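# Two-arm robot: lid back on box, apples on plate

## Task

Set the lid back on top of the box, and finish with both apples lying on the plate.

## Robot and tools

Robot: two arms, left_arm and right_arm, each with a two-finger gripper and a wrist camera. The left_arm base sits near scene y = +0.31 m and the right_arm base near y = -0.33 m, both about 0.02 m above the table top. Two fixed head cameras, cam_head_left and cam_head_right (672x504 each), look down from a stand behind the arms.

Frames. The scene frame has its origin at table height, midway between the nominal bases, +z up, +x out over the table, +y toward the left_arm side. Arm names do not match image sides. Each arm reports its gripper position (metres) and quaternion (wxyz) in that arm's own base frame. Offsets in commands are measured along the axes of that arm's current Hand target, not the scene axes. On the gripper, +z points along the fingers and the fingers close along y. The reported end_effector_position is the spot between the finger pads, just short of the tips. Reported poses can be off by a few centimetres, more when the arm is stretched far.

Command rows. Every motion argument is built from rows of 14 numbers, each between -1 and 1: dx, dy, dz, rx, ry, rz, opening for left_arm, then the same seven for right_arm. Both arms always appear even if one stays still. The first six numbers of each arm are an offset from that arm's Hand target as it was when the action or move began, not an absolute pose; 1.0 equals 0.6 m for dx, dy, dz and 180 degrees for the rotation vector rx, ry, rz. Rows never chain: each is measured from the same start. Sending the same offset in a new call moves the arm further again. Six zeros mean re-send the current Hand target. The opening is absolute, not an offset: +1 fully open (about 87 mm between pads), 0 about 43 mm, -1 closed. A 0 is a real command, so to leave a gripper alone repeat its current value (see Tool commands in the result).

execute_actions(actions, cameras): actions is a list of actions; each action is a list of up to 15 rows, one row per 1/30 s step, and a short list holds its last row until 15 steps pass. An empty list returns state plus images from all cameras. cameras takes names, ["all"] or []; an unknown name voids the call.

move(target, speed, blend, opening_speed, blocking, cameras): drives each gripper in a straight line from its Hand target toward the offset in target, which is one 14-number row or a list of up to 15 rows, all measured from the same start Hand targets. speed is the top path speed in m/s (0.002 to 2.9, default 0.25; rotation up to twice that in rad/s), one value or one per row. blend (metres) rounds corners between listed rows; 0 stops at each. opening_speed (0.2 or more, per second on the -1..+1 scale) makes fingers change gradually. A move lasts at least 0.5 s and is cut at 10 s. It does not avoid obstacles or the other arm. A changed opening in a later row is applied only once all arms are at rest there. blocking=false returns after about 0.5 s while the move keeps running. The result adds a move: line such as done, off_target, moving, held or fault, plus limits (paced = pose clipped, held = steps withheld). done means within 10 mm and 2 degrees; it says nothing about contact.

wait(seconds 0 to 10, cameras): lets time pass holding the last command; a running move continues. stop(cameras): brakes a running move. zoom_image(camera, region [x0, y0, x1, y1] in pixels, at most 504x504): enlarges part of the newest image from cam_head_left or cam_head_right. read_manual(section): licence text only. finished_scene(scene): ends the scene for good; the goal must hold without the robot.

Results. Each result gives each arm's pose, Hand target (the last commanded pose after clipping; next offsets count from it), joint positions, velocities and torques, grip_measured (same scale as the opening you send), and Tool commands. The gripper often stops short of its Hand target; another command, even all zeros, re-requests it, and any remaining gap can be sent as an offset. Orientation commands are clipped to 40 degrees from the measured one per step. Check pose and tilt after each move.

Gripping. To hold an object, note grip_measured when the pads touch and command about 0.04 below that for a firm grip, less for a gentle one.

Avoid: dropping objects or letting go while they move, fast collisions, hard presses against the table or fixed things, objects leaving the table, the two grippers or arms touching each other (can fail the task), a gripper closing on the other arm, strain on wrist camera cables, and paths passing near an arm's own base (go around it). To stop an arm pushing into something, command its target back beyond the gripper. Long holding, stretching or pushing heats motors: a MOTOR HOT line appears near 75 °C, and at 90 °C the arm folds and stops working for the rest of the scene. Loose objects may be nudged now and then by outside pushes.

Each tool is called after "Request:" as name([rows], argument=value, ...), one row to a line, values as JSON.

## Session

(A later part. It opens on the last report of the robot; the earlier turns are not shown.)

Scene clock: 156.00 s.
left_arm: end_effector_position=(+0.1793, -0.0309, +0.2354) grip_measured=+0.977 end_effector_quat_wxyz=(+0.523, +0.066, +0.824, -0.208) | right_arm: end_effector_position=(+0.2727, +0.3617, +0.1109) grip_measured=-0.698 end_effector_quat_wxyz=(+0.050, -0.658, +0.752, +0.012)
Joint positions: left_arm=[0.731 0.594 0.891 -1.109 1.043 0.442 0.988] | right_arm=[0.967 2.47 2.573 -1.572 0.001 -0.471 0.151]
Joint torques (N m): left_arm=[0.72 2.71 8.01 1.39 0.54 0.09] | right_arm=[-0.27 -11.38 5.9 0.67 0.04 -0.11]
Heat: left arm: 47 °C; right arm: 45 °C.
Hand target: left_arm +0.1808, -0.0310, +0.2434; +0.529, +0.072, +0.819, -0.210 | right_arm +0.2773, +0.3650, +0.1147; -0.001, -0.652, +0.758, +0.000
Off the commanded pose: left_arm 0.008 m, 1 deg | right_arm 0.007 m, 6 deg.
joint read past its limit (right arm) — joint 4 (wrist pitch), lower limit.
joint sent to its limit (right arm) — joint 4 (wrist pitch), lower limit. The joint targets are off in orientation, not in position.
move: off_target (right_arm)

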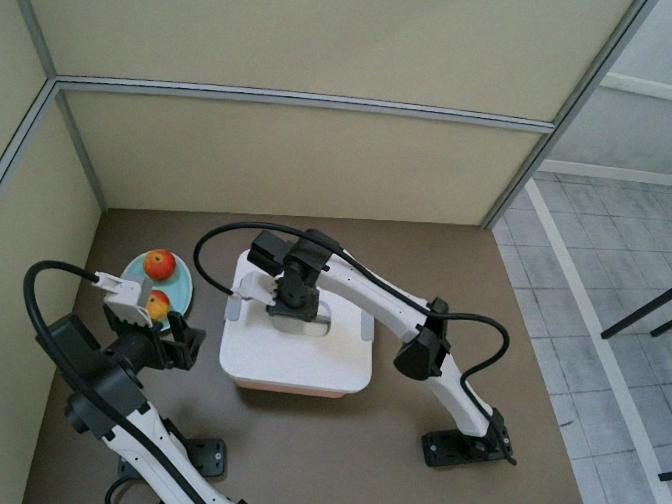

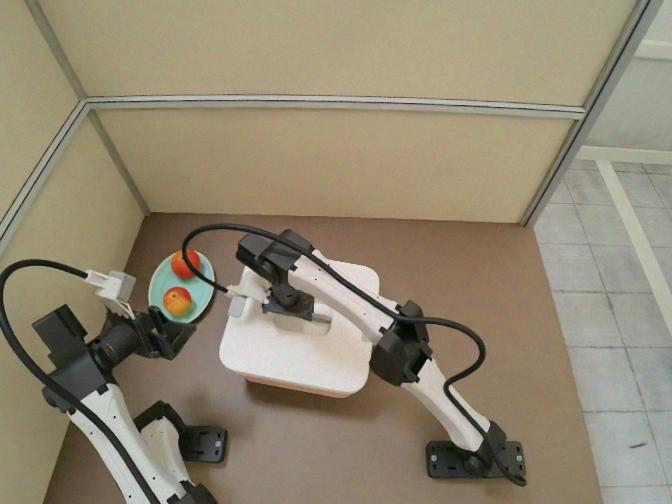

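Request:
move(target=[0,0,0,0,0,0,1,0,0,0.035,0,0,0,-1], speed=0.08, cameras=["all"])

Request:
zoom_image(camera="cam_head_left", region=[200, 230, 400, 410])

Request:
zoom_image(camera="cam_head_right", region=[200, 230, 400, 410])

Scene clock: 159.83 s.
left_arm: end_effector_position=(+0.1793, -0.0309, +0.2354) grip_measured=+0.977 end_effector_quat_wxyz=(+0.523, +0.066, +0.824, -0.208) | right_arm: end_effector_position=(+0.2722, +0.3614, +0.0884) grip_measured=-0.698 end_effector_quat_wxyz=(+0.025, -0.657, +0.753, +0.006)
Joint positions: left_arm=[0.731 0.594 0.891 -1.109 1.043 0.442 0.988] | right_arm=[0.967 2.522 2.573 -1.572 0 -0.469 0.151]
Joint torques (N m): left_arm=[0.59 2.86 8.02 1.39 0.58 0.11] | right_arm=[-0.4 -11.67 6.12 0.55 0.05 -0.13]
Heat: left arm: 47 °C; right arm: 46 °C.
Hand target: left_arm +0.1808, -0.0310, +0.2434; +0.529, +0.072, +0.819, -0.210 | right_arm +0.2773, +0.3650, +0.0937; -0.001, -0.652, +0.758, +0.000
Off the commanded pose: left_arm 0.008 m, 1 deg | right_arm 0.008 m, 3 deg.
joint read past its limit (right arm) — joint 4 (wrist pitch), lower limit.
joint sent to its limit (right arm) — joint 4 (wrist pitch), lower limit. The joint targets are off in orientation, not in position.
move: off_target (right_arm)

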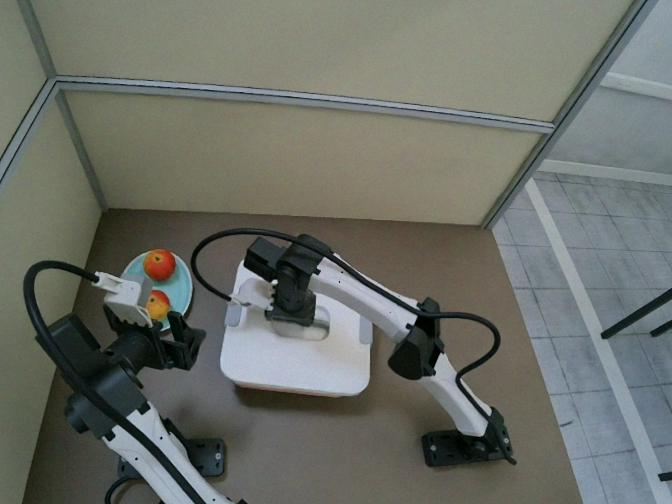

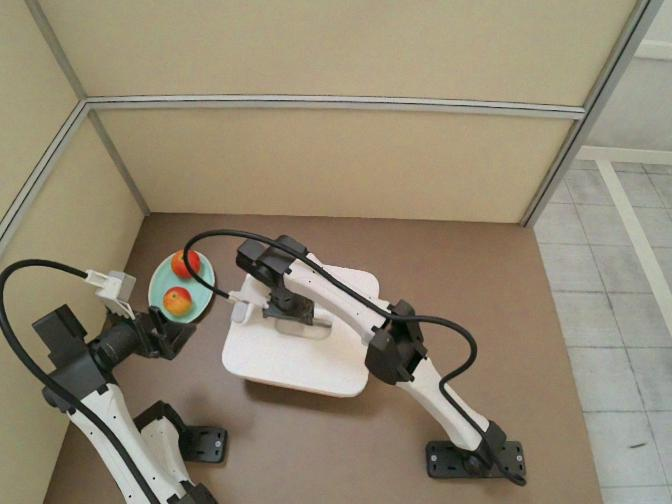

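Scaled by 2.520 from the camera's 672x504 image, which has a finer 960x720 frame.

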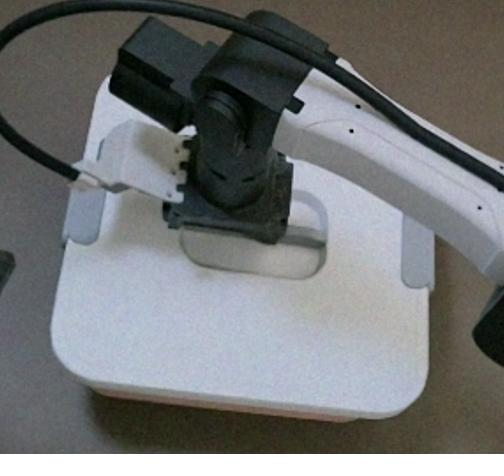

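Scaled by 2.520 from the camera's 672x504 image, which has a finer 960x720 frame.

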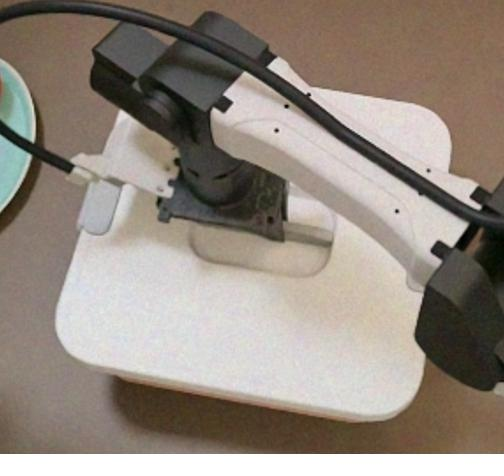

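Request:
move(target=[0,0,0,0,0,0,1,0,0,0.03,0,0,0,-1], speed=0.08, cameras=["all"])

Request:
zoom_image(camera="cam_head_left", region=[200, 230, 400, 410])

Request:
zoom_image(camera="cam_head_right", region=[200, 230, 400, 410])

Scene clock: 164.57 s.
left_arm: end_effector_position=(+0.1793, -0.0309, +0.2354) grip_measured=+0.977 end_effector_quat_wxyz=(+0.523, +0.066, +0.824, -0.208) | right_arm: end_effector_position=(+0.2719, +0.3616, +0.0770) grip_measured=-0.698 end_effector_quat_wxyz=(+0.013, -0.657, +0.754, +0.004)
Joint positions: left_arm=[0.731 0.594 0.891 -1.109 1.043 0.442 0.988] | right_arm=[0.967 2.553 2.583 -1.574 -0.002 -0.467 0.151]
Joint torques (N m): left_arm=[0.83 2.65 7.75 1.42 0.53 0.11] | right_arm=[-0.35 -10.71 5.98 0.53 0.08 -0.13]
Heat: left arm: 47 °C; right arm: 47 °C.
Hand target: left_arm +0.1808, -0.0310, +0.2434; +0.529, +0.072, +0.819, -0.210 | right_arm +0.2773, +0.3650, +0.0757; -0.001, -0.652, +0.758, +0.000
Off the commanded pose: left_arm 0.008 m, 1 deg | right_arm 0.007 m, 2 deg.
joint read past its limit (right arm) — joint 4 (wrist pitch), lower limit.
joint sent to its limit (right arm) — joint 4 (wrist pitch), lower limit. The joint targets are off in orientation, not in position.
move: done

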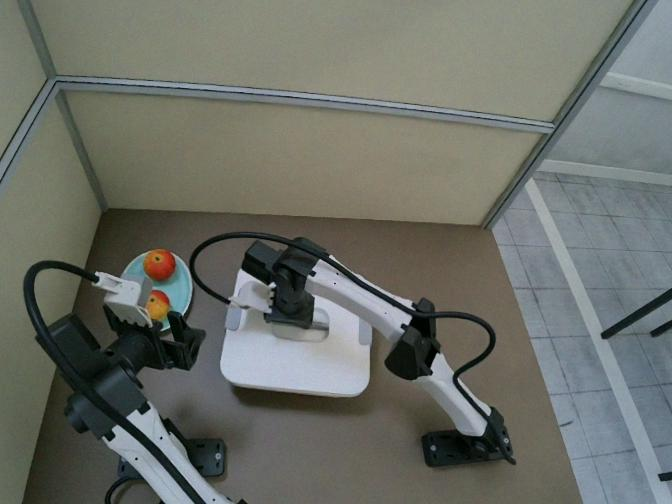

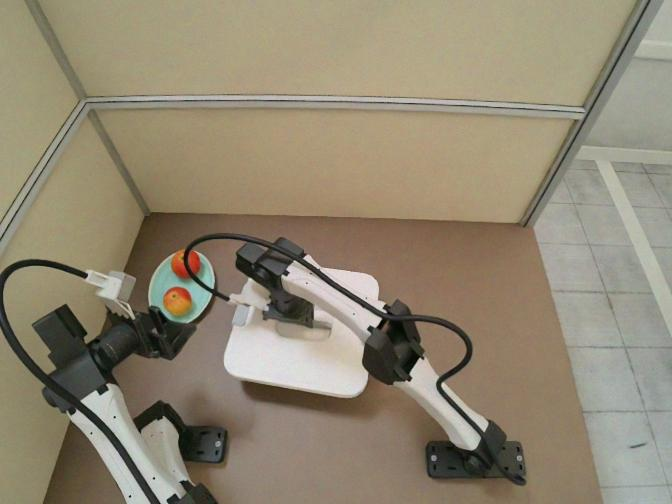

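Scaled by 2.520 from the camera's 672x504 image, which has a finer 960x720 frame.

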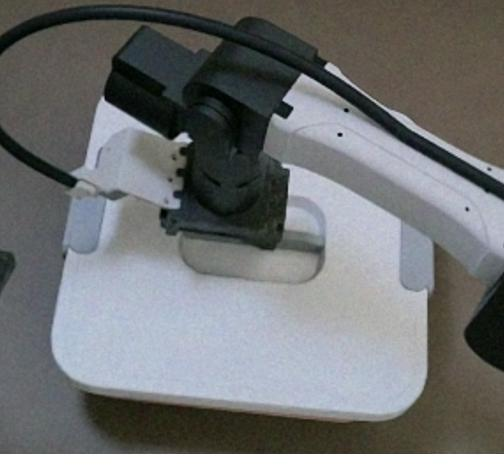

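Scaled by 2.520 from the camera's 672x504 image, which has a finer 960x720 frame.

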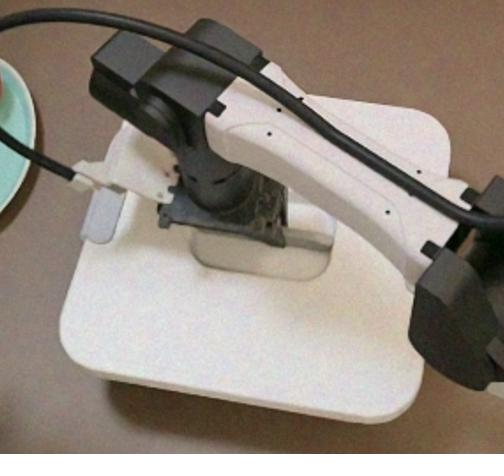

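Request:
move([
  [0,0,0,0,0,0,1,-0.002,-0.007,-0.032,0,0,0,-1],
  [0,0,0,0,0,0,1,-0.0037,-0.0145,-0.032,0,0,0,-1],
  [0,0,0,0,0,0,1,-0.0037,-0.0145,0.008,0,0,0,-1],
], speed=0.08, cameras=["all"])

Request:
zoom_image(camera="cam_head_left", region=[200, 230, 400, 410])

Request:
zoom_image(camera="cam_head_right", region=[200, 230, 400, 410])

Scene clock: 182.43 s.
left_arm: end_effector_position=(+0.1793, -0.0309, +0.2354) grip_measured=+0.977 end_effector_quat_wxyz=(+0.523, +0.066, +0.824, -0.208) | right_arm: end_effector_position=(+0.2765, +0.3610, +0.0768) grip_measured=-0.698 end_effector_quat_wxyz=(+0.014, -0.654, +0.756, +0.004)
Joint positions: left_arm=[0.731 0.594 0.891 -1.109 1.043 0.442 0.988] | right_arm=[0.958 2.574 2.622 -1.591 -0.002 -0.468 0.151]
Joint torques (N m): left_arm=[0.68 2.73 7.97 1.39 0.56 0.11] | right_arm=[-0.85 -10.18 5.96 0.65 0.05 -0.27]
Heat: left arm: 47 °C; right arm: 51 °C.
Hand target: left_arm +0.1808, -0.0310, +0.2434; +0.529, +0.072, +0.819, -0.210 | right_arm +0.2863, +0.3658, +0.0708; -0.001, -0.652, +0.758, +0.000
Off the commanded pose: left_arm 0.008 m, 1 deg | right_arm 0.012 m, 2 deg.
joint read past its limit (right arm) — joint 4 (wrist pitch), lower limit.
joint sent to its limit (right arm) — joint 4 (wrist pitch), lower limit. The joint targets are off in orientation, not in position.
move: off_target (right_arm)

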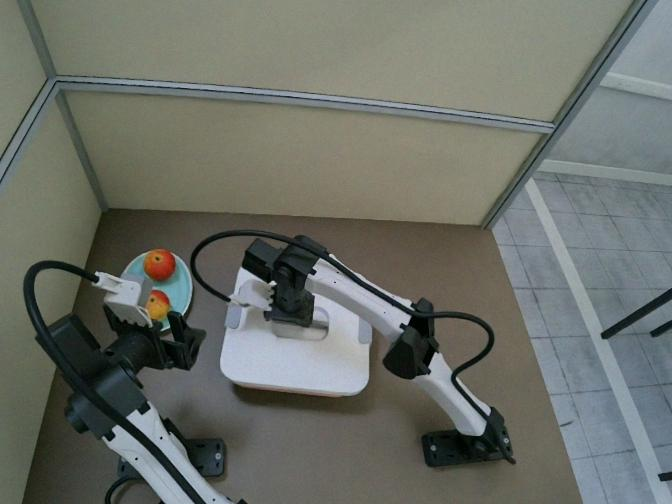

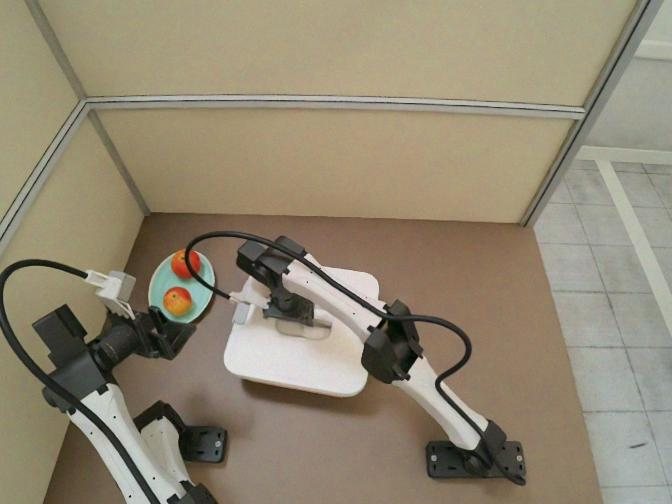

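Scaled by 2.520 from the camera's 672x504 image, which has a finer 960x720 frame.

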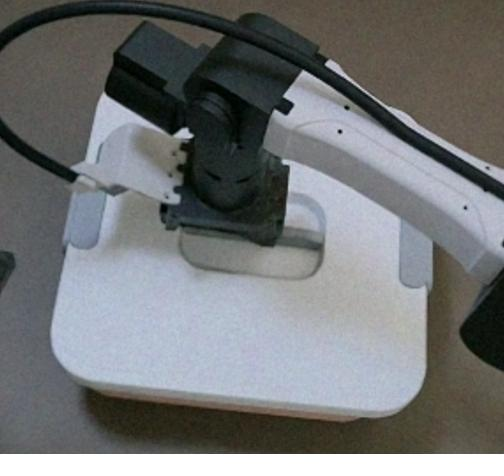

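Scaled by 2.520 from the camera's 672x504 image, which has a finer 960x720 frame.

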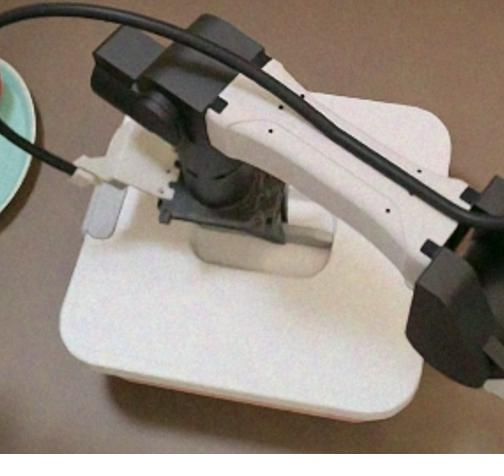

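Request:
move([
  [0,0,0,0,0,0,1,0,0.008,-0.007,0,0,0,-1],
  [0,0,0,0,0,0,1,0,0.008,-0.007,0,0,0,0],
  [0,0,0,0,0,0,1,0,0.008,-0.12,0,0,0,0],
  [0,0,0,0,0,0,1,0.45,0,-0.2,0,0,0,0],
], speed=[0.08,0.08,0.12,0.35], opening_speed=0.8, cameras=["all"])

Request:
zoom_image(camera="cam_head_left", region=[200, 230, 400, 410])

Request:
zoom_image(camera="cam_head_right", region=[200, 230, 400, 410])

Scene clock: 194.13 s.
left_arm: end_effector_position=(+0.1793, -0.0309, +0.2354) grip_measured=+0.977 end_effector_quat_wxyz=(+0.523, +0.066, +0.824, -0.208) | right_arm: end_effector_position=(+0.2494, +0.1002, +0.1871) grip_measured=+0.000 end_effector_quat_wxyz=(+0.005, -0.649, +0.761, -0.005)
Joint positions: left_arm=[0.731 0.594 0.891 -1.109 1.043 0.442 0.988] | right_arm=[0.509 1.663 1.664 -1.559 0.008 -0.903 0.5]
Joint torques (N m): left_arm=[0.64 2.8 7.87 1.37 0.56 0.11] | right_arm=[0.1 -7.77 4.19 0.35 -0.02 -0.28]
Heat: left arm: 47 °C; right arm: 54 °C.
Hand target: left_arm +0.1808, -0.0310, +0.2434; +0.529, +0.072, +0.819, -0.210 | right_arm +0.2461, +0.0990, +0.1912; -0.001, -0.652, +0.758, +0.000
Off the commanded pose: left_arm 0.008 m, 1 deg | right_arm 0.005 m, 1 deg.
joint sent to its limit (right arm) — joint 4 (wrist pitch), lower limit. The joint targets still meet the commanded pose.
move: done

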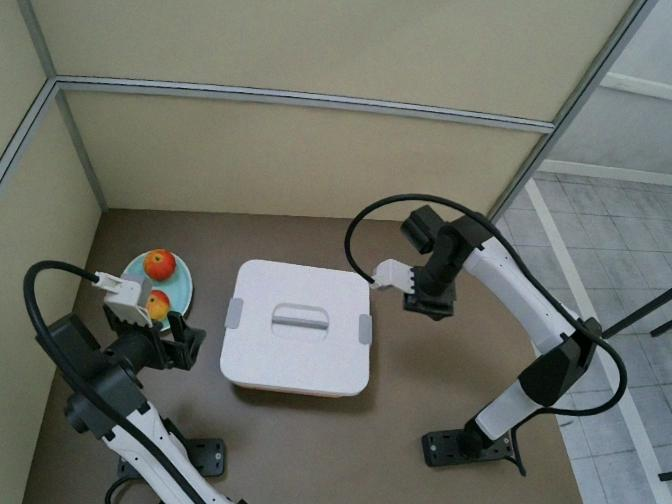

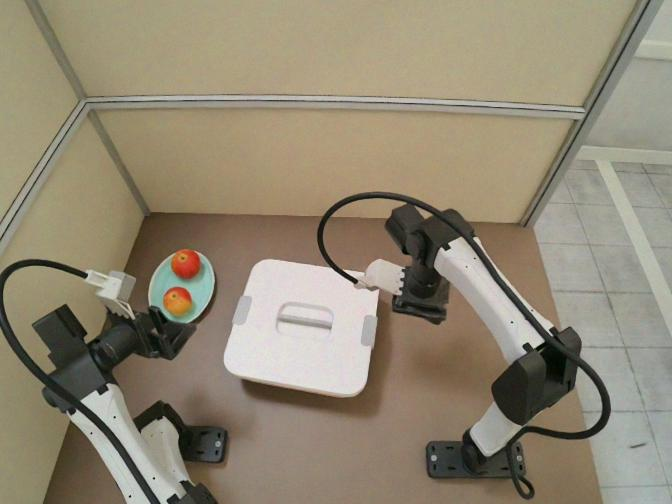

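Scaled by 2.520 from the camera's 672x504 image, which has a finer 960x720 frame.

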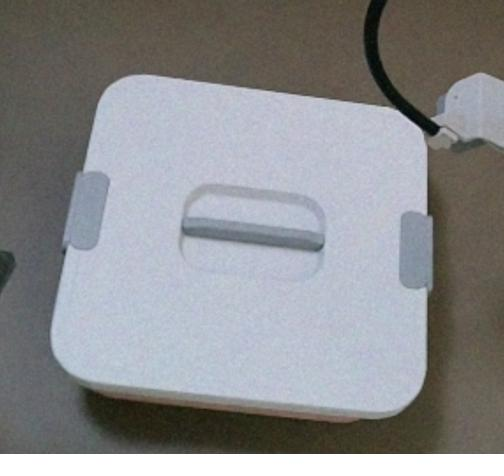

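Scaled by 2.520 from the camera's 672x504 image, which has a finer 960x720 frame.

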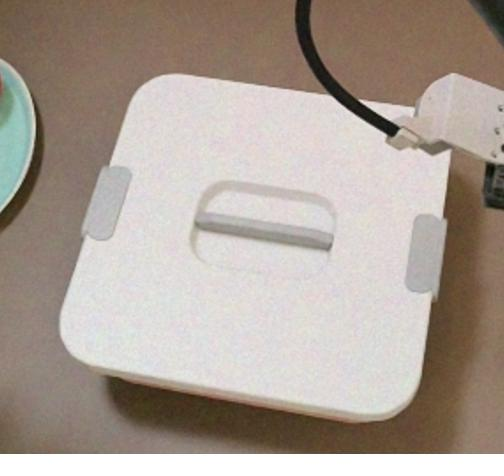

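Request:
finished_scene(scene=2)

The scene is finished: the task was done.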